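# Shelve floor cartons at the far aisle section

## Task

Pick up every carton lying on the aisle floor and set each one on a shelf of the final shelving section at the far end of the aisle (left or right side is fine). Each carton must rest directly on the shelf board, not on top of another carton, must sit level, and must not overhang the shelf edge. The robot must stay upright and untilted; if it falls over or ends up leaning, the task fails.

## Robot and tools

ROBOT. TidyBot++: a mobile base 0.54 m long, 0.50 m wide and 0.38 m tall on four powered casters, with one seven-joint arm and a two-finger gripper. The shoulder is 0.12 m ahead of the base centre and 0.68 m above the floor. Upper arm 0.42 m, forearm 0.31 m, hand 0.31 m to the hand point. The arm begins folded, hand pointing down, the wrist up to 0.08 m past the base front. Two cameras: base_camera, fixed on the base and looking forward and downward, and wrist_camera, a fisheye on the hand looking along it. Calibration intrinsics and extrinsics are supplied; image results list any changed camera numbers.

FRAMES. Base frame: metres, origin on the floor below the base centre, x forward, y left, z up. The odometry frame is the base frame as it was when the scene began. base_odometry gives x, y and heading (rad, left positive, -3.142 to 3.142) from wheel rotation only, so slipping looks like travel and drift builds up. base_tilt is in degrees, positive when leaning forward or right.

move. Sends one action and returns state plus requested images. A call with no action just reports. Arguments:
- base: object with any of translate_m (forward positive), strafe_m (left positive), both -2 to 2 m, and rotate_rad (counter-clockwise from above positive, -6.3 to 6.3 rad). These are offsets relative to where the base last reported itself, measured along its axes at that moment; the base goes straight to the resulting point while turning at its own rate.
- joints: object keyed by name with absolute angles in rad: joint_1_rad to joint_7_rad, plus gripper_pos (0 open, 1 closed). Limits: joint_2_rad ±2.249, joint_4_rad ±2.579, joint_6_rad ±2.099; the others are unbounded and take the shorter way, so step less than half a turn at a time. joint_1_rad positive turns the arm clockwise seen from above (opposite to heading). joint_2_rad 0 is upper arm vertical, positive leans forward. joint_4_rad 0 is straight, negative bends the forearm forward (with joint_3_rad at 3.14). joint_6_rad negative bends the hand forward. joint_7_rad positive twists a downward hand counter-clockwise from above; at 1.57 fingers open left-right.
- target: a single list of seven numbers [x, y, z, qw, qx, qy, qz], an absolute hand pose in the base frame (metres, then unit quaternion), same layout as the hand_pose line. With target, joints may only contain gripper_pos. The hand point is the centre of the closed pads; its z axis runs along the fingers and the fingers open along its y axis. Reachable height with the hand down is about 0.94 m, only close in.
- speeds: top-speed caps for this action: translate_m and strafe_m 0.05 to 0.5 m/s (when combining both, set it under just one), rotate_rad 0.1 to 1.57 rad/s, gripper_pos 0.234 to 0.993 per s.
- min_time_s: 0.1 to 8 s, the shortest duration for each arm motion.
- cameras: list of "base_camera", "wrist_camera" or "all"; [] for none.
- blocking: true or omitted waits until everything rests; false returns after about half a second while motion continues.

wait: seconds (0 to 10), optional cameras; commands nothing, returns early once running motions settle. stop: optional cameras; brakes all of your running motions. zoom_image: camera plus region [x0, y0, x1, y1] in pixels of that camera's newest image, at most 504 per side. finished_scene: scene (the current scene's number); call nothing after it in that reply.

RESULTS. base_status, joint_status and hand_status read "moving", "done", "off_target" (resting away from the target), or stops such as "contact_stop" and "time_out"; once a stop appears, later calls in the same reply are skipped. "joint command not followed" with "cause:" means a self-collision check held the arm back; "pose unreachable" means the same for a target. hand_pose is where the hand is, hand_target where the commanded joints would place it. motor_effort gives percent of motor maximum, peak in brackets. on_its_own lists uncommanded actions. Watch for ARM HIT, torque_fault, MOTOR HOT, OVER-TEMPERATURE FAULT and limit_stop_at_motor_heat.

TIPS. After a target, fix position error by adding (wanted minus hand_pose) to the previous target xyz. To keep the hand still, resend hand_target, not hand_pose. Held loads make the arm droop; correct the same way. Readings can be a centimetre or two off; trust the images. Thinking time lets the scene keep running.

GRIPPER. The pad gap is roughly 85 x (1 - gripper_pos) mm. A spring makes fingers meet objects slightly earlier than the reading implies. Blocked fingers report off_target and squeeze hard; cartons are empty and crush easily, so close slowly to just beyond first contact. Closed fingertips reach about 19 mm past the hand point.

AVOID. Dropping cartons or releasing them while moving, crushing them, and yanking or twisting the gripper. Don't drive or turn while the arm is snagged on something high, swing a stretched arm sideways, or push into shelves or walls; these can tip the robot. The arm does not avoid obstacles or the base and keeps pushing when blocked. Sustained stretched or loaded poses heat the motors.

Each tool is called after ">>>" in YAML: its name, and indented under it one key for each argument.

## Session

Scene 1 done. Now scene 2.

>>> move:

Scene clock: 0.00 s.
base_odometry: x=+0.000 y=+0.000 heading=+0.000
base_tilt: forward=-0.2 right=+0.0
base_status: not commanded
joint_positions: joint_1_rad=+0.033 joint_2_rad=-0.394 joint_3_rad=+3.138 joint_4_rad=-2.520 joint_5_rad=+0.028 joint_6_rad=-0.903 joint_7_rad=+1.581 gripper_pos=+0.002
joint_status: not commanded
motor_effort: joint_1_rad=-1 joint_2_rad=-2 joint_3_rad=+0 joint_4_rad=+12 joint_5_rad=+1 joint_6_rad=+1 joint_7_rad=+0
hand_pose: x=+0.2595 y=-0.0097 z=+0.5954 quat_wxyz=(+0.013, +0.998, -0.002, +0.056) (m; base frame)
hand_target: x=+0.2595 y=-0.0097 z=+0.5954 quat_wxyz=(+0.013, +0.998, -0.002, +0.056) (m; base frame)
hand_status: not commanded
pictures: base_camera, wrist_camera
camera_calibration:
wrist_camera: T_world_to_cam=[[-0.01617, -0.9997, 0.0184, -0.01558], [-0.99367, 0.01402, -0.11148, 0.38009], [0.11119, -0.02008, -0.9936, 0.69622]] pos_world=[0.30002, -0.00692, 0.73443]

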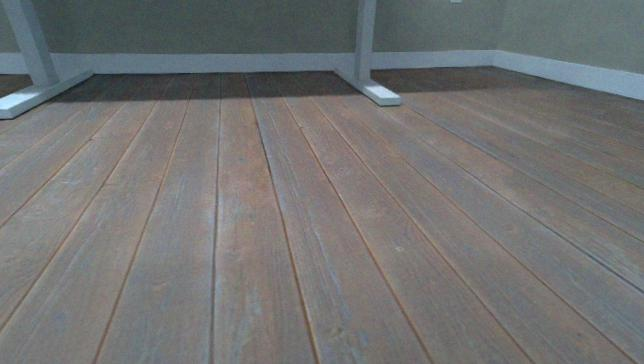

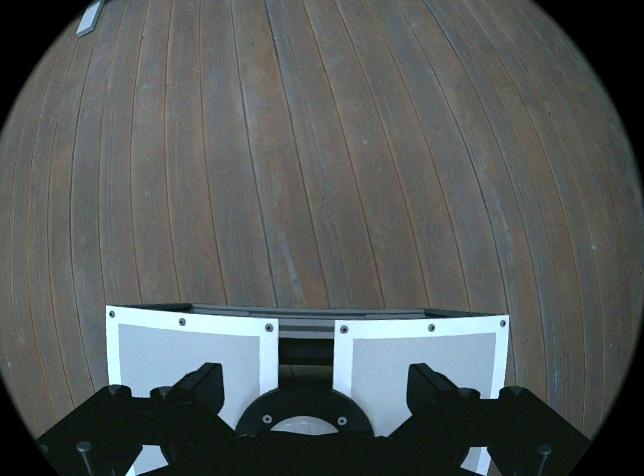

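>>> move:
  base: {"rotate_rad": 1.57}
  cameras: ["all"]

Scene clock: 3.83 s.
move: done
base_odometry: x=+0.000 y=+0.000 heading=+1.570
base_tilt: forward=-0.3 right=+0.0
base_status: done
joint_positions: joint_1_rad=+0.033 joint_2_rad=-0.394 joint_3_rad=+3.138 joint_4_rad=-2.520 joint_5_rad=+0.028 joint_6_rad=-0.903 joint_7_rad=+1.581 gripper_pos=+0.002
joint_status: not commanded
motor_effort: joint_1_rad=-1(2) joint_2_rad=-1(2) joint_3_rad=+0(1) joint_4_rad=+12(13) joint_5_rad=+1(2) joint_6_rad=+1(2) joint_7_rad=+1(1)
hand_pose: x=+0.2595 y=-0.0097 z=+0.5954 quat_wxyz=(+0.013, +0.998, -0.002, +0.056)
hand_target: x=+0.2595 y=-0.0097 z=+0.5954 quat_wxyz=(+0.013, +0.998, -0.002, +0.056)
hand_status: not commanded
pictures: base_camera, wrist_camera
wrist_camera: T_world_to_cam=[[-0.01617, -0.9997, 0.0184, -0.01558], [-0.99367, 0.01402, -0.11148, 0.38009], [0.11119, -0.02008, -0.9936, 0.69622]] pos_world=[0.30002, -0.00692, 0.73443]

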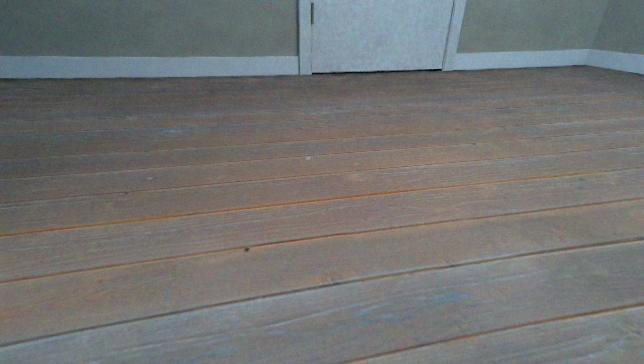

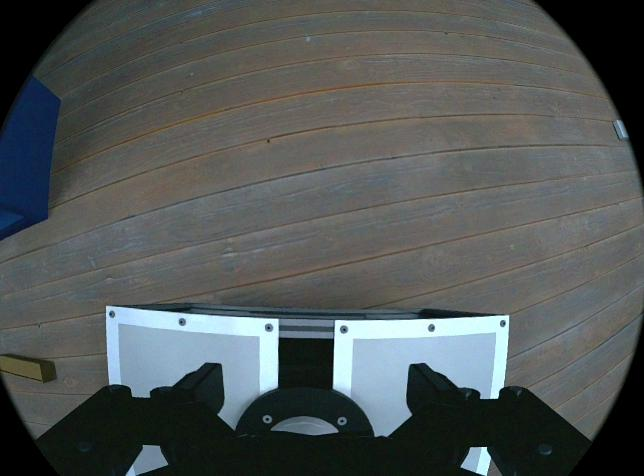

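>>> move:
  base: {"rotate_rad": 1.75}
  joints: {"joint_1_rad": 0.0, "joint_5_rad": 0.0, "joint_6_rad": 0.35}
  cameras: ["all"]

Scene clock: 9.73 s.
move: done
base_odometry: x=+0.000 y=+0.000 heading=-2.964
base_tilt: forward=-0.3 right=+0.1
base_status: done
joint_positions: joint_1_rad=+0.020 joint_2_rad=-0.394 joint_3_rad=+3.138 joint_4_rad=-2.520 joint_5_rad=+0.028 joint_6_rad=+0.268 joint_7_rad=+1.581 gripper_pos=+0.002
joint_status: all done
motor_effort: joint_1_rad=-1(2) joint_2_rad=-5(6) joint_3_rad=+1(2) joint_4_rad=+16(16) joint_5_rad=+1(2) joint_6_rad=+9(9) joint_7_rad=+0(1)
hand_pose: x=+0.5232 y=-0.0029 z=+0.8166 quat_wxyz=(+0.014, +0.801, +0.011, +0.599)
hand_target: x=+0.5294 y=+0.0028 z=+0.8413 quat_wxyz=(+0.003, +0.776, +0.006, +0.631)
hand_status: not commanded
pictures: base_camera, wrist_camera
wrist_camera: T_world_to_cam=[[0.0034, -0.99976, 0.0216, -0.02146], [-0.28409, -0.02168, -0.95855, 0.98707], [0.95879, -0.00288, -0.2841, -0.13602]] pos_world=[0.4109, -0.00045, 0.90797]

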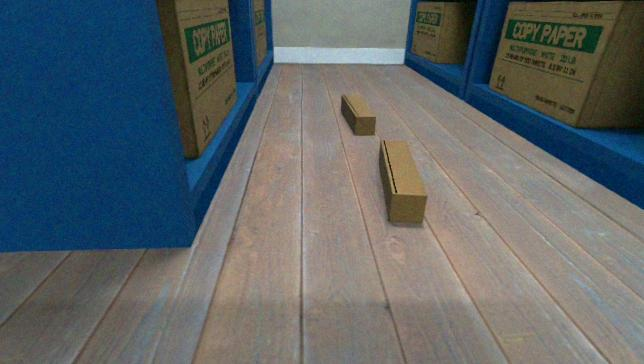

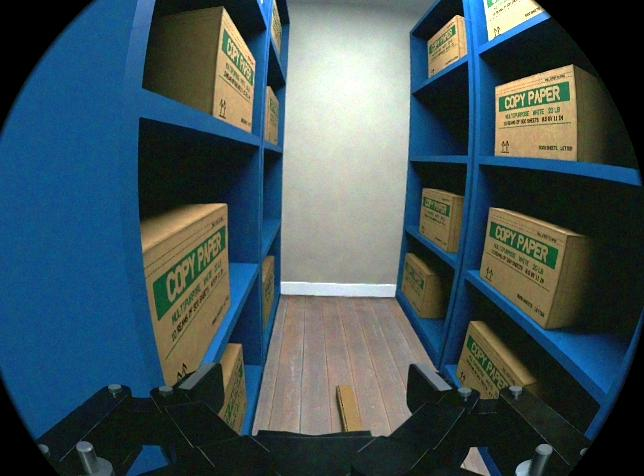

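>>> zoom_image:
  camera: "wrist_camera"
  region: [220, 0, 320, 440]

>>> zoom_image:
  camera: "wrist_camera"
  region: [380, 0, 500, 440]

>>> zoom_image:
  camera: "base_camera"
  region: [130, 60, 470, 260]

Scaled by 1.145.

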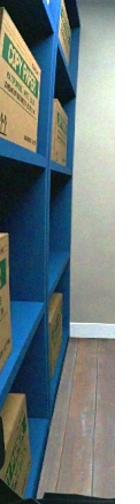

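Scaled by 1.145.

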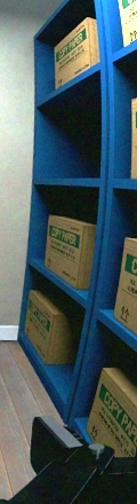

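Scaled by 1.482.

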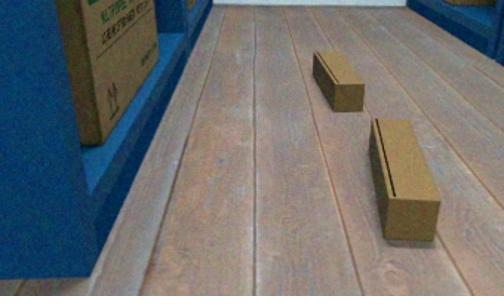

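>>> move:
  base: {"translate_m": 0.135, "strafe_m": -0.165}
  joints: {"joint_1_rad": 0.0, "joint_2_rad": 1.493, "joint_3_rad": 3.1416, "joint_4_rad": -1.71, "joint_5_rad": -0.14, "joint_6_rad": 0.889, "joint_7_rad": 1.571}
  min_time_s: 2.5
  cameras: ["all"]

Scene clock: 30.23 s.
move: done
base_odometry: x=-0.162 y=+0.139 heading=-2.964
base_tilt: forward=-0.3 right=+0.1
base_status: done
joint_positions: joint_1_rad=+0.018 joint_2_rad=+1.452 joint_3_rad=+3.142 joint_4_rad=-1.734 joint_5_rad=-0.072 joint_6_rad=+0.808 joint_7_rad=+1.581 gripper_pos=+0.002
joint_status: all done
motor_effort: joint_1_rad=-1(3) joint_2_rad=-35(37) joint_3_rad=-1(3) joint_4_rad=+2(17) joint_5_rad=+1(3) joint_6_rad=+6(9) joint_7_rad=+1(2)
hand_pose: x=+0.7373 y=-0.0258 z=+0.1927 quat_wxyz=(+0.020, +0.927, -0.036, +0.372)
hand_target: x=+0.7461 y=-0.0324 z=+0.1902 quat_wxyz=(+0.032, +0.913, -0.062, +0.401)
hand_status: not commanded
pictures: base_camera, wrist_camera
wrist_camera: T_world_to_cam=[[-0.08638, -0.99626, -0.00231, 0.03935], [-0.7199, 0.06402, -0.69112, 0.72133], [0.68868, -0.05804, -0.72274, -0.23644]] pos_world=[0.68551, -0.0207, 0.32773]

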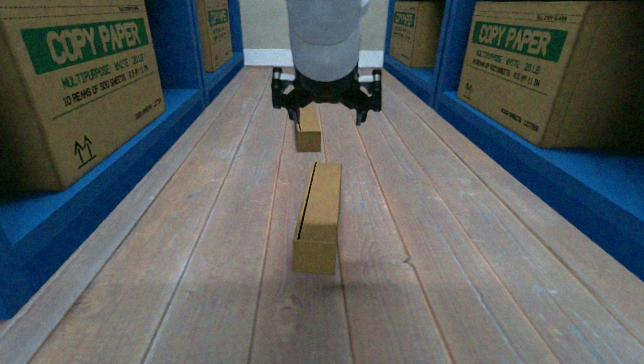

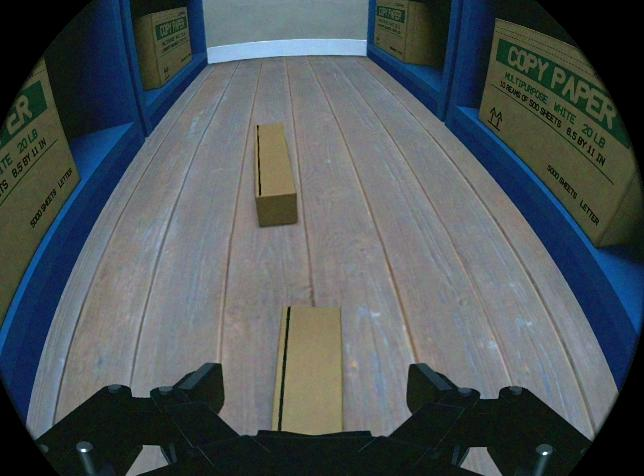

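>>> move:
  base: {"strafe_m": 0.007}
  speeds: {"strafe_m": 0.05}
  joints: {"joint_2_rad": 1.803, "joint_4_rad": -1.387, "joint_6_rad": 0.72}
  min_time_s: 1.5
  cameras: ["wrist_camera"]

Scene clock: 34.77 s.
move: done
base_odometry: x=-0.161 y=+0.132 heading=-2.964
base_tilt: forward=-0.3 right=+0.1
base_status: done
joint_positions: joint_1_rad=+0.012 joint_2_rad=+1.763 joint_3_rad=+3.141 joint_4_rad=-1.408 joint_5_rad=-0.074 joint_6_rad=+0.788 joint_7_rad=+1.581 gripper_pos=+0.002
joint_status: all done
motor_effort: joint_1_rad=-1(3) joint_2_rad=-35(37) joint_3_rad=-1(2) joint_4_rad=+2(3) joint_5_rad=+1(2) joint_6_rad=+6(8) joint_7_rad=+0(1)
hand_pose: x=+0.7361 y=-0.0225 z=+0.0612 quat_wxyz=(+0.019, +0.928, -0.035, +0.370)
hand_target: x=+0.7050 y=-0.0273 z=+0.0274 quat_wxyz=(+0.026, +0.942, -0.065, +0.329)
hand_status: not commanded
wrist_camera: T_world_to_cam=[[-0.08309, -0.99654, -0.00339, 0.03984], [-0.72362, 0.06267, -0.68734, 0.63181], [0.68517, -0.05466, -0.72632, -0.32751]] pos_world=[0.6849, -0.0178, 0.19653]

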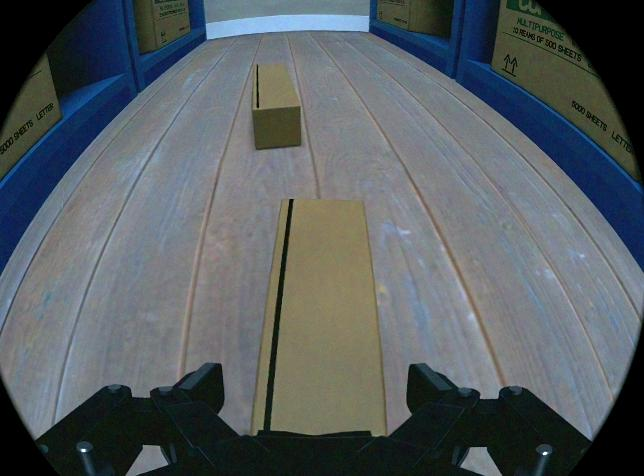

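>>> move:
  joints: {"joint_2_rad": 1.872, "joint_4_rad": -1.312, "joint_6_rad": 0.71}
  min_time_s: 1.5
  cameras: ["wrist_camera"]

Scene clock: 37.50 s.
move: done
base_odometry: x=-0.161 y=+0.132 heading=-2.964
base_tilt: forward=-0.3 right=+0.1
base_status: not commanded
joint_positions: joint_1_rad=+0.012 joint_2_rad=+1.825 joint_3_rad=+3.141 joint_4_rad=-1.336 joint_5_rad=-0.074 joint_6_rad=+0.783 joint_7_rad=+1.581 gripper_pos=+0.002
joint_status: all done
motor_effort: joint_1_rad=-1(1) joint_2_rad=-34(35) joint_3_rad=-1(1) joint_4_rad=+2(3) joint_5_rad=+1(1) joint_6_rad=+6(7) joint_7_rad=+1(1)
hand_pose: x=+0.7349 y=-0.0224 z=+0.0371 quat_wxyz=(+0.019, +0.927, -0.035, +0.372)
hand_target: x=+0.6983 y=-0.0270 z=-0.0015 quat_wxyz=(+0.026, +0.943, -0.065, +0.327)
hand_status: not commanded
wrist_camera: T_world_to_cam=[[-0.08307, -0.99653, -0.00411, 0.03981], [-0.71991, 0.06286, -0.69122, 0.6118], [0.68908, -0.05446, -0.72264, -0.34723]] pos_world=[0.68302, -0.0177, 0.17213]

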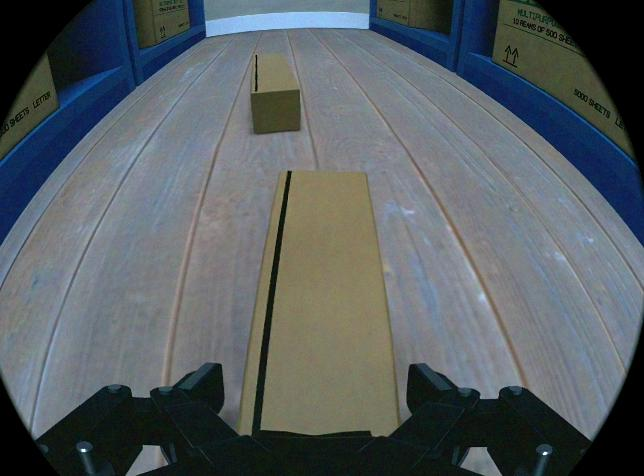

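>>> move:
  joints: {"gripper_pos": 0.30}
  speeds: {"gripper_pos": 0.4}

>>> move:
  joints: {"gripper_pos": 0.347}
  speeds: {"gripper_pos": 0.234}
  cameras: ["wrist_camera"]

Scene clock: 40.27 s.
move: done
base_odometry: x=-0.161 y=+0.132 heading=-2.964
base_tilt: forward=-0.3 right=+0.1
base_status: not commanded
joint_positions: joint_1_rad=+0.012 joint_2_rad=+1.825 joint_3_rad=+3.141 joint_4_rad=-1.335 joint_5_rad=-0.074 joint_6_rad=+0.783 joint_7_rad=+1.581 gripper_pos=+0.299
joint_status: all done
motor_effort: joint_1_rad=-1(2) joint_2_rad=-33(35) joint_3_rad=-1(1) joint_4_rad=+2(3) joint_5_rad=+1(2) joint_6_rad=+6(7) joint_7_rad=+1(1)
hand_pose: x=+0.7354 y=-0.0224 z=+0.0372 quat_wxyz=(+0.019, +0.927, -0.035, +0.373)
hand_target: x=+0.6983 y=-0.0270 z=-0.0015 quat_wxyz=(+0.026, +0.943, -0.065, +0.327)
hand_status: not commanded
pictures: none

Scene clock: 41.47 s.
move: done
base_odometry: x=-0.161 y=+0.132 heading=-2.964
base_tilt: forward=-0.3 right=+0.0
base_status: not commanded
joint_positions: joint_1_rad=+0.012 joint_2_rad=+1.825 joint_3_rad=+3.141 joint_4_rad=-1.334 joint_5_rad=-0.074 joint_6_rad=+0.783 joint_7_rad=+1.581 gripper_pos=+0.345
joint_status: all done
motor_effort: joint_1_rad=-1(2) joint_2_rad=-33(34) joint_3_rad=-1(2) joint_4_rad=+2(3) joint_5_rad=+2(2) joint_6_rad=+6(6) joint_7_rad=+0(1)
hand_pose: x=+0.7360 y=-0.0224 z=+0.0374 quat_wxyz=(+0.019, +0.927, -0.035, +0.373)
hand_target: x=+0.6983 y=-0.0270 z=-0.0015 quat_wxyz=(+0.026, +0.943, -0.065, +0.327)
hand_status: not commanded
wrist_camera: T_world_to_cam=[[-0.08306, -0.99653, -0.00427, 0.0399], [-0.71864, 0.06286, -0.69254, 0.61194], [0.69041, -0.05446, -0.72137, -0.34869]] pos_world=[0.68382, -0.0177, 0.17243]

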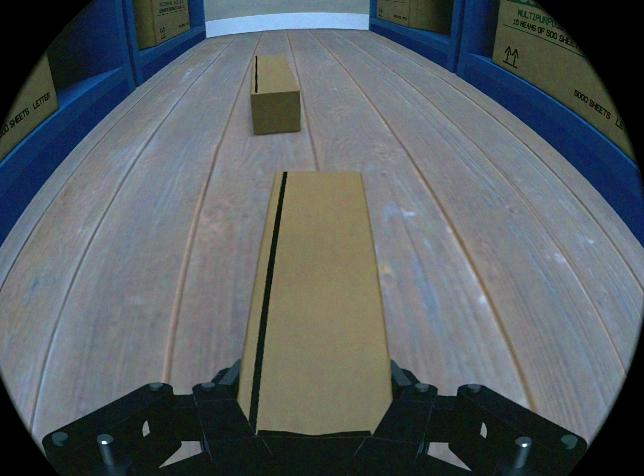

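>>> move:
  joints: {"joint_2_rad": 1.66, "joint_4_rad": -1.475, "joint_6_rad": 0.71, "gripper_pos": 0.35}
  min_time_s: 1.5

>>> move:
  base: {"strafe_m": -0.336}
  speeds: {"strafe_m": 0.3}
  joints: {"joint_5_rad": 0.06}
  cameras: ["all"]

Scene clock: 47.17 s.
move: done
base_odometry: x=-0.161 y=+0.132 heading=-2.964
base_tilt: forward=-0.3 right=+0.1
base_status: not commanded
joint_positions: joint_1_rad=+0.012 joint_2_rad=+1.714 joint_3_rad=+3.141 joint_4_rad=-1.456 joint_5_rad=-0.074 joint_6_rad=+0.774 joint_7_rad=+1.581 gripper_pos=+0.349
joint_status: all done
motor_effort: joint_1_rad=-1(2) joint_2_rad=-35(37) joint_3_rad=+0(1) joint_4_rad=+2(3) joint_5_rad=+1(1) joint_6_rad=+7(7) joint_7_rad=+1(1)
hand_pose: x=+0.7370 y=-0.0223 z=+0.0791 quat_wxyz=(+0.019, +0.931, -0.035, +0.364)
hand_target: x=+0.7427 y=-0.0270 z=+0.0952 quat_wxyz=(+0.024, +0.934, -0.066, +0.350)
hand_status: not commanded
pictures: none

Scene clock: 49.23 s.
move: done
base_odometry: x=-0.220 y=+0.462 heading=-2.964
base_tilt: forward=-0.2 right=+0.1
base_status: done
joint_positions: joint_1_rad=+0.004 joint_2_rad=+1.714 joint_3_rad=+3.140 joint_4_rad=-1.456 joint_5_rad=+0.059 joint_6_rad=+0.774 joint_7_rad=+1.581 gripper_pos=+0.349
joint_status: all done
motor_effort: joint_1_rad=-1(6) joint_2_rad=-36(36) joint_3_rad=-1(4) joint_4_rad=+2(3) joint_5_rad=+2(2) joint_6_rad=+6(7) joint_7_rad=+0(1)
hand_pose: x=+0.7375 y=+0.0125 z=+0.0791 quat_wxyz=(-0.009, +0.931, +0.030, +0.364)
hand_target: x=+0.7442 y=+0.0135 z=+0.0952 quat_wxyz=(-0.010, +0.936, +0.028, +0.351)
hand_status: not commanded
pictures: base_camera, wrist_camera
wrist_camera: T_world_to_cam=[[0.05761, -0.9983, -0.00863, -0.0285], [-0.73418, -0.03651, -0.67797, 0.65129], [0.6765, 0.04539, -0.73504, -0.30771]] pos_world=[0.68798, 0.0093, 0.21513]

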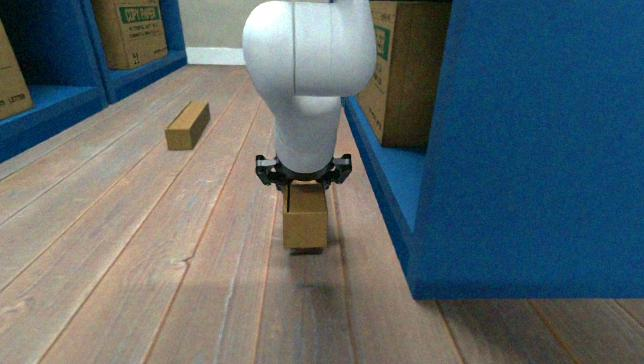

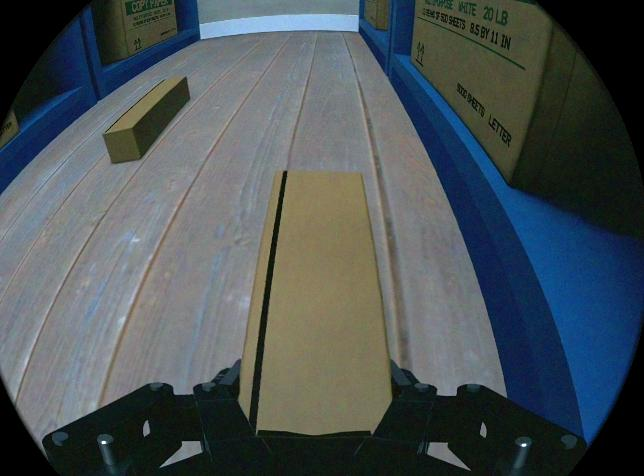

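>>> move:
  base: {"strafe_m": -0.03}
  speeds: {"strafe_m": 0.1}
  joints: {"joint_2_rad": 1.825, "joint_4_rad": -1.36, "joint_6_rad": 0.71}
  min_time_s: 1.5

>>> move:
  joints: {"joint_2_rad": 1.865, "joint_4_rad": -1.315, "joint_6_rad": 0.71}
  min_time_s: 1
  cameras: ["base_camera"]

Scene clock: 54.03 s.
move: done
base_odometry: x=-0.226 y=+0.492 heading=-2.963
base_tilt: forward=-0.3 right=+0.1
base_status: done
joint_positions: joint_1_rad=+0.004 joint_2_rad=+1.788 joint_3_rad=+3.142 joint_4_rad=-1.383 joint_5_rad=+0.059 joint_6_rad=+0.774 joint_7_rad=+1.581 gripper_pos=+0.349
joint_status: all done
motor_effort: joint_1_rad=-1(4) joint_2_rad=-35(37) joint_3_rad=-1(3) joint_4_rad=+2(3) joint_5_rad=+1(2) joint_6_rad=+6(7) joint_7_rad=+1(1)
hand_pose: x=+0.7315 y=+0.0111 z=+0.0483 quat_wxyz=(-0.008, +0.931, +0.030, +0.364)
hand_target: x=+0.7047 y=+0.0135 z=+0.0173 quat_wxyz=(-0.011, +0.945, +0.028, +0.327)
hand_status: not commanded
pictures: none

Scene clock: 55.30 s.
move: done
base_odometry: x=-0.226 y=+0.492 heading=-2.963
base_tilt: forward=-0.2 right=+0.0
base_status: not commanded
joint_positions: joint_1_rad=+0.004 joint_2_rad=+1.820 joint_3_rad=+3.142 joint_4_rad=-1.339 joint_5_rad=+0.059 joint_6_rad=+0.774 joint_7_rad=+1.581 gripper_pos=+0.349
joint_status: all done
motor_effort: joint_1_rad=-1(2) joint_2_rad=-34(36) joint_3_rad=-1(2) joint_4_rad=+2(4) joint_5_rad=+1(2) joint_6_rad=+6(8) joint_7_rad=+0(1)
hand_pose: x=+0.7347 y=+0.0111 z=+0.0374 quat_wxyz=(-0.008, +0.929, +0.030, +0.369)
hand_target: x=+0.7029 y=+0.0135 z=+0.0020 quat_wxyz=(-0.011, +0.944, +0.028, +0.329)
hand_status: not commanded

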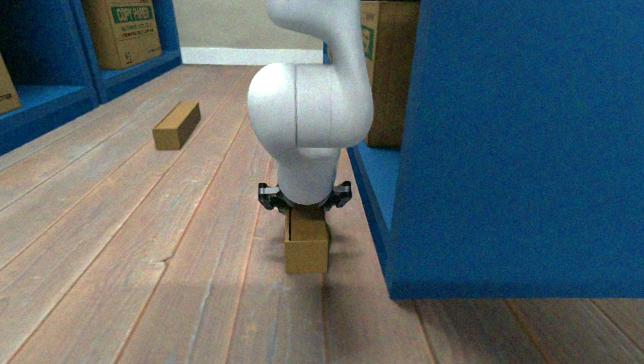

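>>> move:
  joints: {"joint_2_rad": 1.878, "joint_4_rad": -1.315, "joint_6_rad": 0.71}
  min_time_s: 0.8

>>> move:
  joints: {"gripper_pos": 0.0}
  speeds: {"gripper_pos": 0.3}

>>> move:
  joints: {"joint_2_rad": 1.60, "joint_4_rad": -1.50, "joint_6_rad": 0.71}
  min_time_s: 1.5

>>> move:
  base: {"strafe_m": 0.362}
  joints: {"joint_1_rad": 0.0, "joint_2_rad": 1.40, "joint_4_rad": -1.75, "joint_5_rad": 0.1, "joint_6_rad": 0.889}
  min_time_s: 1.5
  cameras: ["all"]

Scene clock: 61.40 s.
move: done
base_odometry: x=-0.226 y=+0.492 heading=-2.963
base_tilt: forward=-0.3 right=+0.0
base_status: not commanded
joint_positions: joint_1_rad=+0.004 joint_2_rad=+1.821 joint_3_rad=+3.142 joint_4_rad=-1.337 joint_5_rad=+0.059 joint_6_rad=+0.774 joint_7_rad=+1.581 gripper_pos=+0.349
joint_status: all done
motor_effort: joint_1_rad=-1(1) joint_2_rad=-32(35) joint_3_rad=-1(2) joint_4_rad=+2(3) joint_5_rad=+1(1) joint_6_rad=+5(7) joint_7_rad=+1(1)
hand_pose: x=+0.7350 y=+0.0111 z=+0.0372 quat_wxyz=(-0.008, +0.929, +0.030, +0.370)
hand_target: x=+0.6940 y=+0.0135 z=-0.0055 quat_wxyz=(-0.011, +0.946, +0.028, +0.323)
hand_status: not commanded
pictures: none

Scene clock: 63.17 s.
move: done
base_odometry: x=-0.226 y=+0.492 heading=-2.963
base_tilt: forward=-0.3 right=+0.1
base_status: not commanded
joint_positions: joint_1_rad=+0.004 joint_2_rad=+1.831 joint_3_rad=+3.142 joint_4_rad=-1.336 joint_5_rad=+0.059 joint_6_rad=+0.774 joint_7_rad=+1.581 gripper_pos=+0.001
joint_status: all done
motor_effort: joint_1_rad=-1(2) joint_2_rad=-34(35) joint_3_rad=-1(2) joint_4_rad=+2(3) joint_5_rad=+1(1) joint_6_rad=+6(7) joint_7_rad=+1(1)
hand_pose: x=+0.7287 y=+0.0111 z=+0.0309 quat_wxyz=(-0.008, +0.930, +0.030, +0.365)
hand_target: x=+0.6940 y=+0.0135 z=-0.0055 quat_wxyz=(-0.011, +0.946, +0.028, +0.323)
hand_status: not commanded
pictures: none

Scene clock: 65.23 s.
move: done
base_odometry: x=-0.226 y=+0.492 heading=-2.963
base_tilt: forward=-0.2 right=+0.1
base_status: not commanded
joint_positions: joint_1_rad=+0.004 joint_2_rad=+1.650 joint_3_rad=+3.142 joint_4_rad=-1.479 joint_5_rad=+0.059 joint_6_rad=+0.774 joint_7_rad=+1.581 gripper_pos=+0.001
joint_status: all done
motor_effort: joint_1_rad=-1(1) joint_2_rad=-36(37) joint_3_rad=+0(2) joint_4_rad=+3(4) joint_5_rad=+1(2) joint_6_rad=+6(7) joint_7_rad=+1(1)
hand_pose: x=+0.7628 y=+0.0109 z=+0.1145 quat_wxyz=(-0.008, +0.923, +0.030, +0.384)
hand_target: x=+0.7648 y=+0.0135 z=+0.1280 quat_wxyz=(-0.010, +0.930, +0.028, +0.367)
hand_status: not commanded
pictures: none

Scene clock: 67.40 s.
move: done
base_odometry: x=-0.162 y=+0.136 heading=-2.964
base_tilt: forward=-0.3 right=+0.1
base_status: done
joint_positions: joint_1_rad=-0.004 joint_2_rad=+1.455 joint_3_rad=+3.139 joint_4_rad=-1.730 joint_5_rad=+0.059 joint_6_rad=+0.811 joint_7_rad=+1.581 gripper_pos=+0.001
joint_status: all done
motor_effort: joint_1_rad=-1(5) joint_2_rad=-35(37) joint_3_rad=-1(3) joint_4_rad=+2(4) joint_5_rad=+1(3) joint_6_rad=+6(7) joint_7_rad=+0(1)
hand_pose: x=+0.7388 y=+0.0185 z=+0.1924 quat_wxyz=(-0.012, +0.927, +0.033, +0.374)
hand_target: x=+0.7698 y=+0.0255 z=+0.2408 quat_wxyz=(-0.022, +0.903, +0.045, +0.426)
hand_status: not commanded
pictures: base_camera, wrist_camera
wrist_camera: T_world_to_cam=[[0.06584, -0.99777, -0.01079, -0.02719], [-0.71918, -0.03996, -0.69367, 0.72123], [0.6917, 0.05344, -0.72021, -0.2399]] pos_world=[0.68642, 0.0145, 0.32723]

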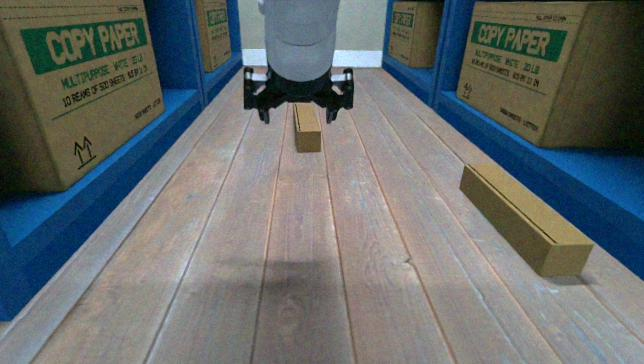

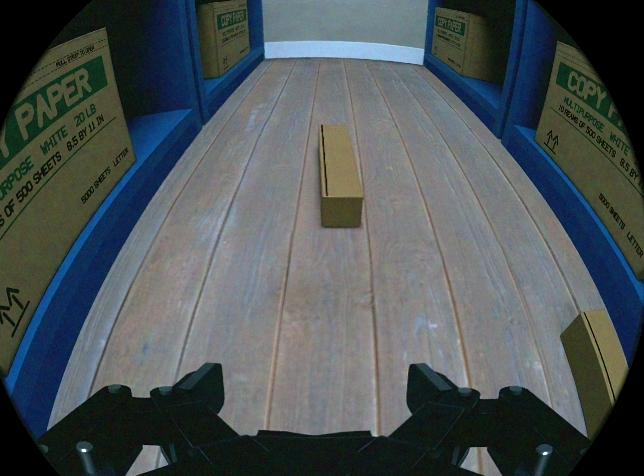

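>>> move:
  base: {"translate_m": 0.447, "strafe_m": 0.004}
  joints: {"joint_2_rad": 1.684, "joint_4_rad": -1.527, "joint_5_rad": 0.16, "joint_6_rad": 0.889}
  min_time_s: 1.8
  cameras: ["all"]

Scene clock: 75.30 s.
move: done
base_odometry: x=-0.601 y=+0.052 heading=-2.963
base_tilt: forward=-0.2 right=+0.1
base_status: done
joint_positions: joint_1_rad=-0.004 joint_2_rad=+1.639 joint_3_rad=+3.139 joint_4_rad=-1.545 joint_5_rad=+0.092 joint_6_rad=+0.814 joint_7_rad=+1.581 gripper_pos=+0.001
joint_status: all done
motor_effort: joint_1_rad=-1(2) joint_2_rad=-35(37) joint_3_rad=-1(2) joint_4_rad=+2(4) joint_5_rad=+1(2) joint_6_rad=+7(8) joint_7_rad=+1(1)
hand_pose: x=+0.7417 y=+0.0260 z=+0.1162 quat_wxyz=(-0.019, +0.925, +0.048, +0.376)
hand_target: x=+0.7397 y=+0.0398 z=+0.1084 quat_wxyz=(-0.037, +0.914, +0.071, +0.397)
hand_status: not commanded
pictures: base_camera, wrist_camera
wrist_camera: T_world_to_cam=[[0.09867, -0.99505, -0.01203, -0.04504], [-0.71428, -0.0624, -0.69707, 0.66812], [0.69287, 0.07737, -0.7169, -0.299]] pos_world=[0.68883, 0.02001, 0.25083]

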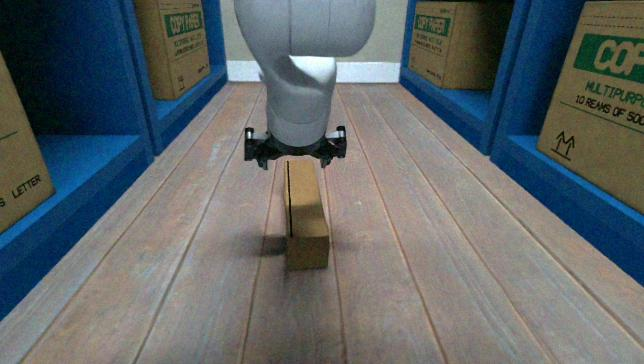

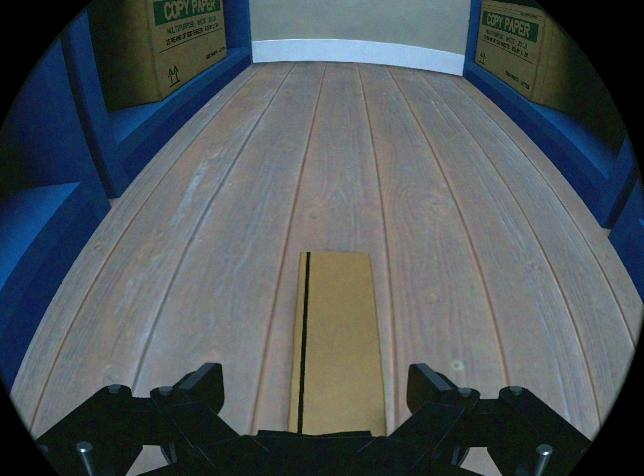

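>>> move:
  base: {"strafe_m": -0.0135}
  speeds: {"strafe_m": 0.06}
  joints: {"joint_2_rad": 1.803, "joint_4_rad": -1.387, "joint_6_rad": 0.72}
  min_time_s: 1.5
  cameras: ["wrist_camera"]

Scene clock: 79.17 s.
move: done
base_odometry: x=-0.604 y=+0.066 heading=-2.963
base_tilt: forward=-0.2 right=+0.1
base_status: done
joint_positions: joint_1_rad=-0.003 joint_2_rad=+1.758 joint_3_rad=+3.139 joint_4_rad=-1.409 joint_5_rad=+0.094 joint_6_rad=+0.789 joint_7_rad=+1.581 gripper_pos=+0.001
joint_status: all done
motor_effort: joint_1_rad=-1(3) joint_2_rad=-35(36) joint_3_rad=-1(3) joint_4_rad=+2(3) joint_5_rad=+1(2) joint_6_rad=+7(7) joint_7_rad=+1(1)
hand_pose: x=+0.7386 y=+0.0251 z=+0.0646 quat_wxyz=(-0.018, +0.927, +0.049, +0.372)
hand_target: x=+0.7043 y=+0.0340 z=+0.0274 quat_wxyz=(-0.030, +0.941, +0.074, +0.328)
hand_status: not commanded
wrist_camera: T_world_to_cam=[[0.09972, -0.99496, -0.01015, -0.04706], [-0.71977, -0.06508, -0.69116, 0.63359], [0.68702, 0.07623, -0.72263, -0.32908]] pos_world=[0.68681, 0.0195, 0.19963]

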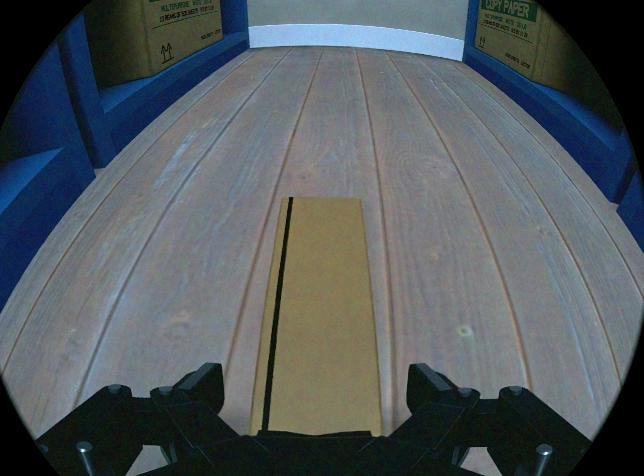

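>>> move:
  joints: {"joint_2_rad": 1.872, "joint_4_rad": -1.312, "joint_6_rad": 0.71}
  min_time_s: 1.3

>>> move:
  joints: {"gripper_pos": 0.30}
  speeds: {"gripper_pos": 0.4}

>>> move:
  joints: {"gripper_pos": 0.35}
  speeds: {"gripper_pos": 0.234}
  cameras: ["wrist_camera"]

Scene clock: 82.33 s.
move: done
base_odometry: x=-0.604 y=+0.066 heading=-2.963
base_tilt: forward=-0.3 right=+0.1
base_status: not commanded
joint_positions: joint_1_rad=-0.003 joint_2_rad=+1.825 joint_3_rad=+3.139 joint_4_rad=-1.335 joint_5_rad=+0.094 joint_6_rad=+0.783 joint_7_rad=+1.581 gripper_pos=+0.001
joint_status: all done
motor_effort: joint_1_rad=-1(2) joint_2_rad=-34(36) joint_3_rad=-1(2) joint_4_rad=+2(3) joint_5_rad=+1(2) joint_6_rad=+6(7) joint_7_rad=+0(1)
hand_pose: x=+0.7346 y=+0.0249 z=+0.0371 quat_wxyz=(-0.018, +0.927, +0.049, +0.373)
hand_target: x=+0.6976 y=+0.0337 z=-0.0015 quat_wxyz=(-0.029, +0.942, +0.074, +0.327)
hand_status: not commanded
pictures: none

Scene clock: 83.70 s.
move: done
base_odometry: x=-0.604 y=+0.066 heading=-2.963
base_tilt: forward=-0.2 right=+0.1
base_status: not commanded
joint_positions: joint_1_rad=-0.003 joint_2_rad=+1.825 joint_3_rad=+3.139 joint_4_rad=-1.335 joint_5_rad=+0.094 joint_6_rad=+0.783 joint_7_rad=+1.581 gripper_pos=+0.299
joint_status: all done
motor_effort: joint_1_rad=-1(1) joint_2_rad=-35(35) joint_3_rad=-1(2) joint_4_rad=+3(3) joint_5_rad=+1(2) joint_6_rad=+6(7) joint_7_rad=+0(1)
hand_pose: x=+0.7348 y=+0.0249 z=+0.0371 quat_wxyz=(-0.018, +0.926, +0.049, +0.373)
hand_target: x=+0.6976 y=+0.0337 z=-0.0015 quat_wxyz=(-0.029, +0.942, +0.074, +0.327)
hand_status: not commanded
pictures: none

Scene clock: 84.97 s.
move: done
base_odometry: x=-0.604 y=+0.066 heading=-2.963
base_tilt: forward=-0.2 right=+0.1
base_status: not commanded
joint_positions: joint_1_rad=-0.003 joint_2_rad=+1.825 joint_3_rad=+3.139 joint_4_rad=-1.334 joint_5_rad=+0.094 joint_6_rad=+0.783 joint_7_rad=+1.581 gripper_pos=+0.349
joint_status: all done
motor_effort: joint_1_rad=-1(1) joint_2_rad=-33(34) joint_3_rad=-1(2) joint_4_rad=+2(3) joint_5_rad=+2(2) joint_6_rad=+6(6) joint_7_rad=+0(1)
hand_pose: x=+0.7356 y=+0.0249 z=+0.0374 quat_wxyz=(-0.018, +0.926, +0.049, +0.373)
hand_target: x=+0.6976 y=+0.0337 z=-0.0015 quat_wxyz=(-0.029, +0.942, +0.074, +0.327)
hand_status: not commanded
wrist_camera: T_world_to_cam=[[0.09953, -0.99499, -0.00931, -0.04713], [-0.71834, -0.06538, -0.69261, 0.61163], [0.68853, 0.07562, -0.72125, -0.3478]] pos_world=[0.68352, 0.0194, 0.17233]

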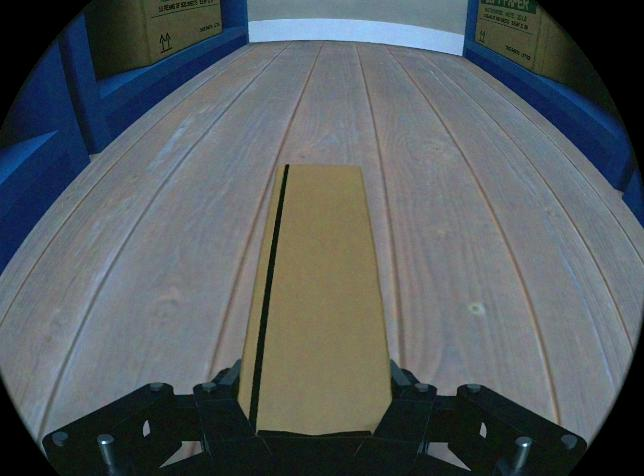

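>>> move:
  joints: {"joint_2_rad": 1.58, "joint_4_rad": -1.55, "joint_6_rad": 0.71, "gripper_pos": 0.354}
  min_time_s: 1.5
  cameras: ["wrist_camera"]

>>> move:
  base: {"translate_m": 1.052, "strafe_m": -0.015}
  joints: {"joint_1_rad": -0.52, "joint_2_rad": -0.08, "joint_4_rad": -2.406, "joint_5_rad": -0.05, "joint_6_rad": -0.10}
  min_time_s: 3
  cameras: ["all"]

Scene clock: 92.93 s.
move: done
base_odometry: x=-0.604 y=+0.066 heading=-2.963
base_tilt: forward=-0.2 right=+0.1
base_status: not commanded
joint_positions: joint_1_rad=-0.003 joint_2_rad=+1.631 joint_3_rad=+3.139 joint_4_rad=-1.531 joint_5_rad=+0.094 joint_6_rad=+0.774 joint_7_rad=+1.581 gripper_pos=+0.353
joint_status: all done
motor_effort: joint_1_rad=+0(1) joint_2_rad=-37(37) joint_3_rad=-1(2) joint_4_rad=+3(3) joint_5_rad=+1(2) joint_6_rad=+7(8) joint_7_rad=+0(1)
hand_pose: x=+0.7450 y=+0.0249 z=+0.1156 quat_wxyz=(-0.018, +0.928, +0.049, +0.368)
hand_target: x=+0.7464 y=+0.0337 z=+0.1299 quat_wxyz=(-0.027, +0.933, +0.075, +0.352)
hand_status: not commanded
wrist_camera: T_world_to_cam=[[0.09999, -0.99494, -0.00963, -0.04773], [-0.72626, -0.06637, -0.68421, 0.6775], [0.68011, 0.07541, -0.72922, -0.29067]] pos_world=[0.69449, 0.0194, 0.25113]

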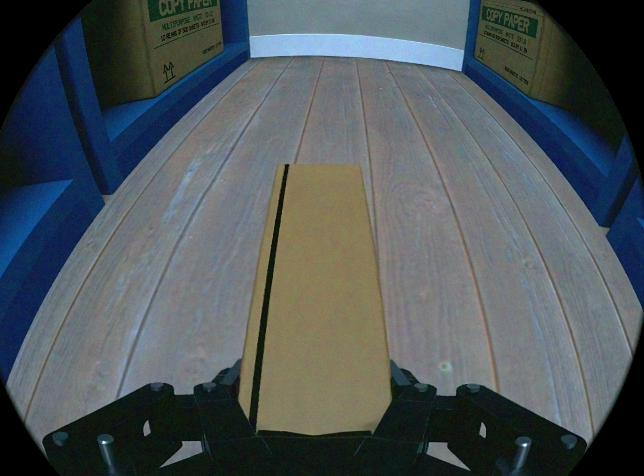

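Scene clock: 96.37 s.
move: done
base_odometry: x=-1.642 y=-0.106 heading=-2.963
base_tilt: forward=-0.3 right=+0.1
base_status: done
joint_positions: joint_1_rad=-0.496 joint_2_rad=-0.041 joint_3_rad=+3.139 joint_4_rad=-2.377 joint_5_rad=+0.018 joint_6_rad=-0.028 joint_7_rad=+1.581 gripper_pos=+0.353
joint_status: all done
motor_effort: joint_1_rad=+0(3) joint_2_rad=-13(40) joint_3_rad=+0(2) joint_4_rad=+13(14) joint_5_rad=+1(3) joint_6_rad=+7(8) joint_7_rad=+0(1)
hand_pose: x=+0.4945 y=+0.2054 z=+0.6626 quat_wxyz=(-0.088, +0.893, +0.241, +0.369)
hand_target: x=+0.4643 y=+0.2010 z=+0.6509 quat_wxyz=(-0.101, +0.911, +0.219, +0.336)
hand_status: not commanded
pictures: base_camera, wrist_camera
wrist_camera: T_world_to_cam=[[0.49142, -0.87089, 0.00785, -0.06839], [-0.61862, -0.35539, -0.70071, 0.89888], [0.61304, 0.33949, -0.7134, 0.23344]] pos_world=[0.44657, 0.18065, 0.79693]

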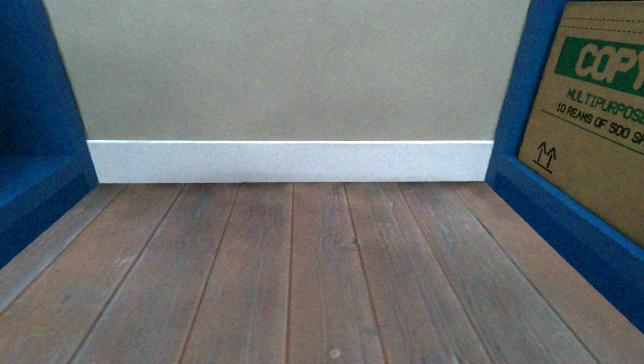

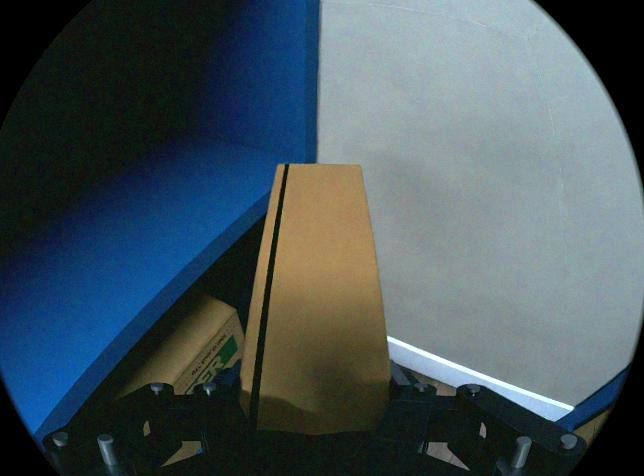

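>>> move:
  base: {"strafe_m": 0.025}
  joints: {"joint_1_rad": -1.59, "joint_5_rad": -0.06}
  min_time_s: 2.5
  cameras: ["all"]

Scene clock: 103.63 s.
move: done
base_odometry: x=-1.637 y=-0.131 heading=-2.963
base_tilt: forward=-0.4 right=+0.1
base_status: done
joint_positions: joint_1_rad=-1.567 joint_2_rad=-0.045 joint_3_rad=+3.140 joint_4_rad=-2.379 joint_5_rad=+0.008 joint_6_rad=-0.030 joint_7_rad=+1.581 gripper_pos=+0.353
joint_status: all done
motor_effort: joint_1_rad=-1(2) joint_2_rad=-13(14) joint_3_rad=+0(1) joint_4_rad=+13(14) joint_5_rad=+1(3) joint_6_rad=+7(7) joint_7_rad=+0(1)
hand_pose: x=+0.1186 y=+0.4265 z=+0.6628 quat_wxyz=(-0.265, +0.649, +0.660, +0.271)
hand_target: x=+0.1081 y=+0.3994 z=+0.6509 quat_wxyz=(-0.259, +0.675, +0.650, +0.236)
hand_status: not commanded
pictures: base_camera, wrist_camera
wrist_camera: T_world_to_cam=[[0.99998, 0.00658, 0.00043, -0.1208], [0.00499, -0.71363, -0.7005, 0.82387], [-0.0043, 0.70049, -0.71365, 0.30835]] pos_world=[0.11801, 0.37274, 0.79723]

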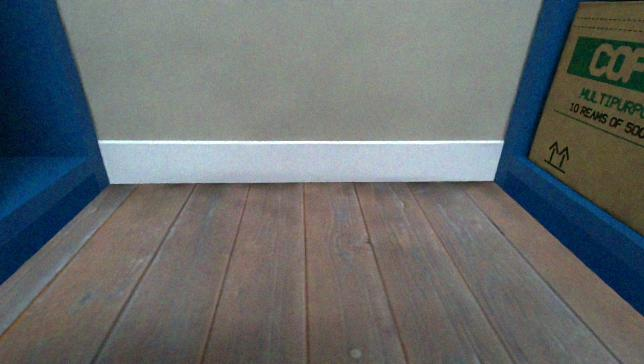

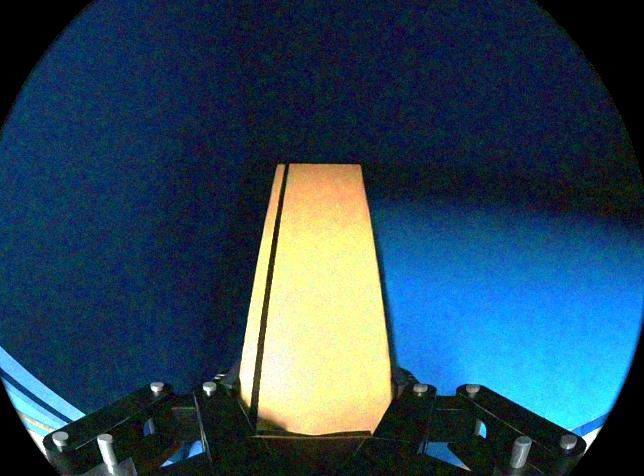

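>>> move:
  joints: {"joint_2_rad": 0.533, "joint_4_rad": -1.856, "joint_6_rad": 0.085}
  min_time_s: 2.5
  cameras: ["wrist_camera"]

Scene clock: 110.20 s.
move: done
base_odometry: x=-1.637 y=-0.131 heading=-2.963
base_tilt: forward=-0.3 right=+0.0
base_status: not commanded
joint_positions: joint_1_rad=-1.567 joint_2_rad=+0.500 joint_3_rad=+3.140 joint_4_rad=-1.886 joint_5_rad=+0.008 joint_6_rad=+0.003 joint_7_rad=+1.581 gripper_pos=+0.353
joint_status: all done
motor_effort: joint_1_rad=-1(2) joint_2_rad=-29(31) joint_3_rad=+0(1) joint_4_rad=+13(14) joint_5_rad=+1(2) joint_6_rad=+7(8) joint_7_rad=+1(1)
hand_pose: x=+0.1191 y=+0.6315 z=+0.5966 quat_wxyz=(-0.260, +0.652, +0.662, +0.265)
hand_target: x=+0.1066 y=+0.6598 z=+0.6064 quat_wxyz=(-0.297, +0.660, +0.632, +0.278)
hand_status: not commanded
wrist_camera: T_world_to_cam=[[0.99998, 0.00657, -0.00082, -0.12182], [0.00421, -0.7261, -0.68757, 0.92397], [-0.00511, 0.68755, -0.72611, 0.13322]] pos_world=[0.11861, 0.5801, 0.73193]

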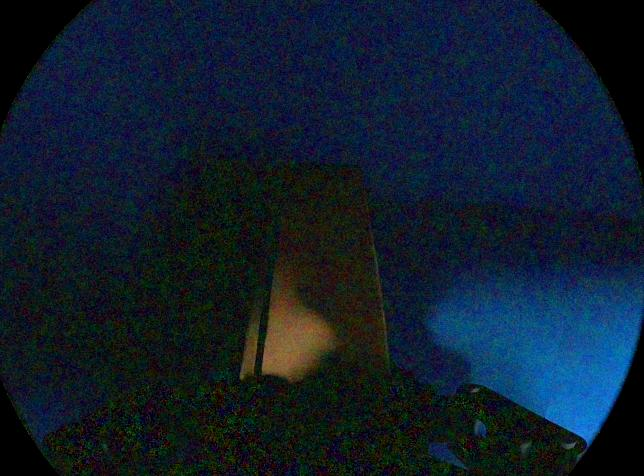

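>>> move:
  joints: {"joint_2_rad": 0.568, "joint_4_rad": -1.856, "joint_6_rad": 0.12}
  min_time_s: 1

>>> move:
  joints: {"joint_2_rad": 0.585, "joint_4_rad": -1.856, "joint_6_rad": 0.135}
  min_time_s: 0.8

>>> move:
  joints: {"joint_2_rad": 0.60, "joint_4_rad": -1.856, "joint_6_rad": 0.145}
  min_time_s: 0.8

Scene clock: 113.77 s.
move: done
base_odometry: x=-1.637 y=-0.131 heading=-2.963
base_tilt: forward=-0.3 right=+0.0
base_status: not commanded
joint_positions: joint_1_rad=-1.567 joint_2_rad=+0.528 joint_3_rad=+3.140 joint_4_rad=-1.886 joint_5_rad=+0.008 joint_6_rad=+0.036 joint_7_rad=+1.581 gripper_pos=+0.353
joint_status: all done
motor_effort: joint_1_rad=-1(1) joint_2_rad=-30(31) joint_3_rad=+0(1) joint_4_rad=+13(13) joint_5_rad=+1(1) joint_6_rad=+7(8) joint_7_rad=+1(1)
hand_pose: x=+0.1190 y=+0.6364 z=+0.5859 quat_wxyz=(-0.261, +0.651, +0.661, +0.266)
hand_target: x=+0.1071 y=+0.6642 z=+0.5913 quat_wxyz=(-0.296, +0.660, +0.632, +0.278)
hand_status: not commanded
pictures: none

Scene clock: 114.87 s.
move: done
base_odometry: x=-1.637 y=-0.131 heading=-2.963
base_tilt: forward=-0.3 right=+0.0
base_status: not commanded
joint_positions: joint_1_rad=-1.567 joint_2_rad=+0.544 joint_3_rad=+3.140 joint_4_rad=-1.886 joint_5_rad=+0.008 joint_6_rad=+0.051 joint_7_rad=+1.581 gripper_pos=+0.353
joint_status: all done
motor_effort: joint_1_rad=-1(1) joint_2_rad=-29(31) joint_3_rad=-1(1) joint_4_rad=+12(13) joint_5_rad=+1(2) joint_6_rad=+6(7) joint_7_rad=+0(1)
hand_pose: x=+0.1190 y=+0.6382 z=+0.5788 quat_wxyz=(-0.261, +0.651, +0.661, +0.266)
hand_target: x=+0.1074 y=+0.6658 z=+0.5835 quat_wxyz=(-0.295, +0.660, +0.632, +0.278)
hand_status: not commanded
pictures: none

Scene clock: 115.97 s.
move: done
base_odometry: x=-1.637 y=-0.131 heading=-2.963
base_tilt: forward=-0.3 right=+0.0
base_status: not commanded
joint_positions: joint_1_rad=-1.567 joint_2_rad=+0.557 joint_3_rad=+3.140 joint_4_rad=-1.886 joint_5_rad=+0.008 joint_6_rad=+0.063 joint_7_rad=+1.581 gripper_pos=+0.353
joint_status: all done
motor_effort: joint_1_rad=-1(1) joint_2_rad=-29(31) joint_3_rad=+0(1) joint_4_rad=+12(13) joint_5_rad=+1(1) joint_6_rad=+7(8) joint_7_rad=+0(1)
hand_pose: x=+0.1189 y=+0.6395 z=+0.5733 quat_wxyz=(-0.261, +0.651, +0.662, +0.265)
hand_target: x=+0.1076 y=+0.6663 z=+0.5758 quat_wxyz=(-0.293, +0.661, +0.633, +0.277)
hand_status: not commanded
pictures: none

>>> move:
  joints: {"joint_2_rad": 0.612, "joint_4_rad": -1.856, "joint_6_rad": 0.15}
  min_time_s: 0.8

>>> move:
  joints: {"joint_2_rad": 0.624, "joint_4_rad": -1.856, "joint_6_rad": 0.155}
  min_time_s: 0.8
  cameras: ["wrist_camera"]

Scene clock: 119.33 s.
move: done
base_odometry: x=-1.637 y=-0.131 heading=-2.963
base_tilt: forward=-0.3 right=+0.0
base_status: not commanded
joint_positions: joint_1_rad=-1.567 joint_2_rad=+0.560 joint_3_rad=+3.140 joint_4_rad=-1.885 joint_5_rad=+0.007 joint_6_rad=+0.070 joint_7_rad=+1.581 gripper_pos=+0.353
joint_status: all done
motor_effort: joint_1_rad=-1(1) joint_2_rad=-29(30) joint_3_rad=+0(1) joint_4_rad=+12(13) joint_5_rad=+1(1) joint_6_rad=+7(7) joint_7_rad=+1(1)
hand_pose: x=+0.1189 y=+0.6411 z=+0.5731 quat_wxyz=(-0.262, +0.651, +0.661, +0.267)
hand_target: x=+0.1076 y=+0.6660 z=+0.5689 quat_wxyz=(-0.291, +0.662, +0.634, +0.275)
hand_status: not commanded
pictures: none

Scene clock: 120.43 s.
move: done
base_odometry: x=-1.637 y=-0.131 heading=-2.963
base_tilt: forward=-0.2 right=+0.0
base_status: not commanded
joint_positions: joint_1_rad=-1.567 joint_2_rad=+0.564 joint_3_rad=+3.140 joint_4_rad=-1.882 joint_5_rad=+0.007 joint_6_rad=+0.077 joint_7_rad=+1.581 gripper_pos=+0.353
joint_status: all done
motor_effort: joint_1_rad=-1(2) joint_2_rad=-27(29) joint_3_rad=+0(1) joint_4_rad=+11(12) joint_5_rad=+1(1) joint_6_rad=+6(7) joint_7_rad=+0(1)
hand_pose: x=+0.1189 y=+0.6434 z=+0.5729 quat_wxyz=(-0.264, +0.650, +0.660, +0.268)
hand_target: x=+0.1077 y=+0.6657 z=+0.5620 quat_wxyz=(-0.289, +0.663, +0.635, +0.273)
hand_status: not commanded
wrist_camera: T_world_to_cam=[[0.99998, 0.00644, -0.00159, -0.12129], [0.00351, -0.7172, -0.69686, 0.91595], [-0.00563, 0.69684, -0.71721, 0.09682]] pos_world=[0.11861, 0.59023, 0.70753]

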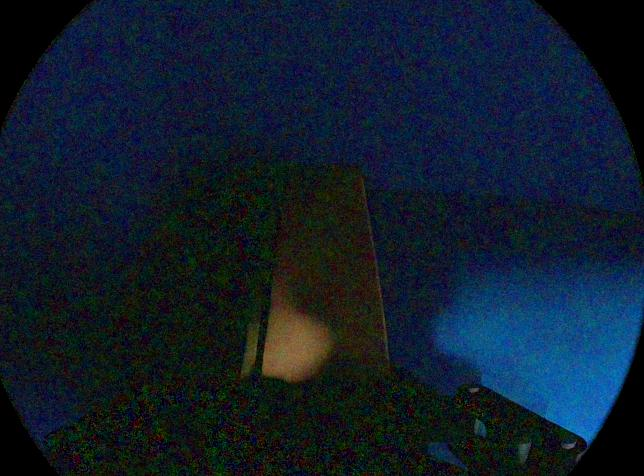

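>>> move:
  joints: {"gripper_pos": 0.0}
  speeds: {"gripper_pos": 0.3}

>>> move:
  joints: {"joint_2_rad": 0.045, "joint_4_rad": -2.158, "joint_6_rad": -0.2}
  min_time_s: 2.5
  cameras: ["wrist_camera"]

Scene clock: 123.47 s.
move: done
base_odometry: x=-1.637 y=-0.131 heading=-2.963
base_tilt: forward=-0.3 right=+0.1
base_status: not commanded
joint_positions: joint_1_rad=-1.568 joint_2_rad=+0.579 joint_3_rad=+3.140 joint_4_rad=-1.880 joint_5_rad=+0.007 joint_6_rad=+0.082 joint_7_rad=+1.581 gripper_pos=+0.001
joint_status: all done
motor_effort: joint_1_rad=-1(2) joint_2_rad=-30(31) joint_3_rad=-1(2) joint_4_rad=+12(12) joint_5_rad=+1(1) joint_6_rad=+6(7) joint_7_rad=+0(1)
hand_pose: x=+0.1183 y=+0.6438 z=+0.5650 quat_wxyz=(-0.261, +0.651, +0.661, +0.266)
hand_target: x=+0.1077 y=+0.6657 z=+0.5620 quat_wxyz=(-0.289, +0.663, +0.635, +0.273)
hand_status: not commanded
pictures: none

Scene clock: 126.30 s.
move: done
base_odometry: x=-1.637 y=-0.131 heading=-2.963
base_tilt: forward=-0.3 right=+0.0
base_status: not commanded
joint_positions: joint_1_rad=-1.568 joint_2_rad=+0.081 joint_3_rad=+3.140 joint_4_rad=-2.127 joint_5_rad=+0.007 joint_6_rad=-0.126 joint_7_rad=+1.581 gripper_pos=+0.001
joint_status: all done
motor_effort: joint_1_rad=-1(2) joint_2_rad=-18(32) joint_3_rad=+0(1) joint_4_rad=+14(15) joint_5_rad=+1(1) joint_6_rad=+7(8) joint_7_rad=+1(1)
hand_pose: x=+0.1186 y=+0.5119 z=+0.6990 quat_wxyz=(-0.275, +0.645, +0.655, +0.281)
hand_target: x=+0.1047 y=+0.4820 z=+0.6863 quat_wxyz=(-0.269, +0.671, +0.648, +0.241)
hand_status: not commanded
wrist_camera: T_world_to_cam=[[0.99998, 0.00629, 0.00019, -0.12103], [0.00449, -0.6918, -0.72208, 0.91412], [-0.00441, 0.72206, -0.69181, 0.2481]] pos_world=[0.11801, 0.45401, 0.83173]

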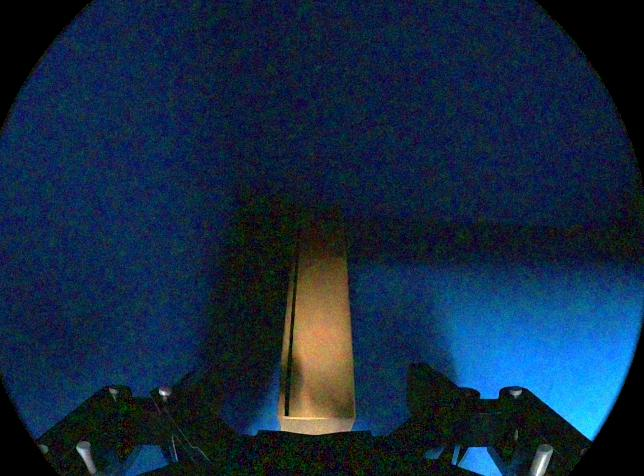

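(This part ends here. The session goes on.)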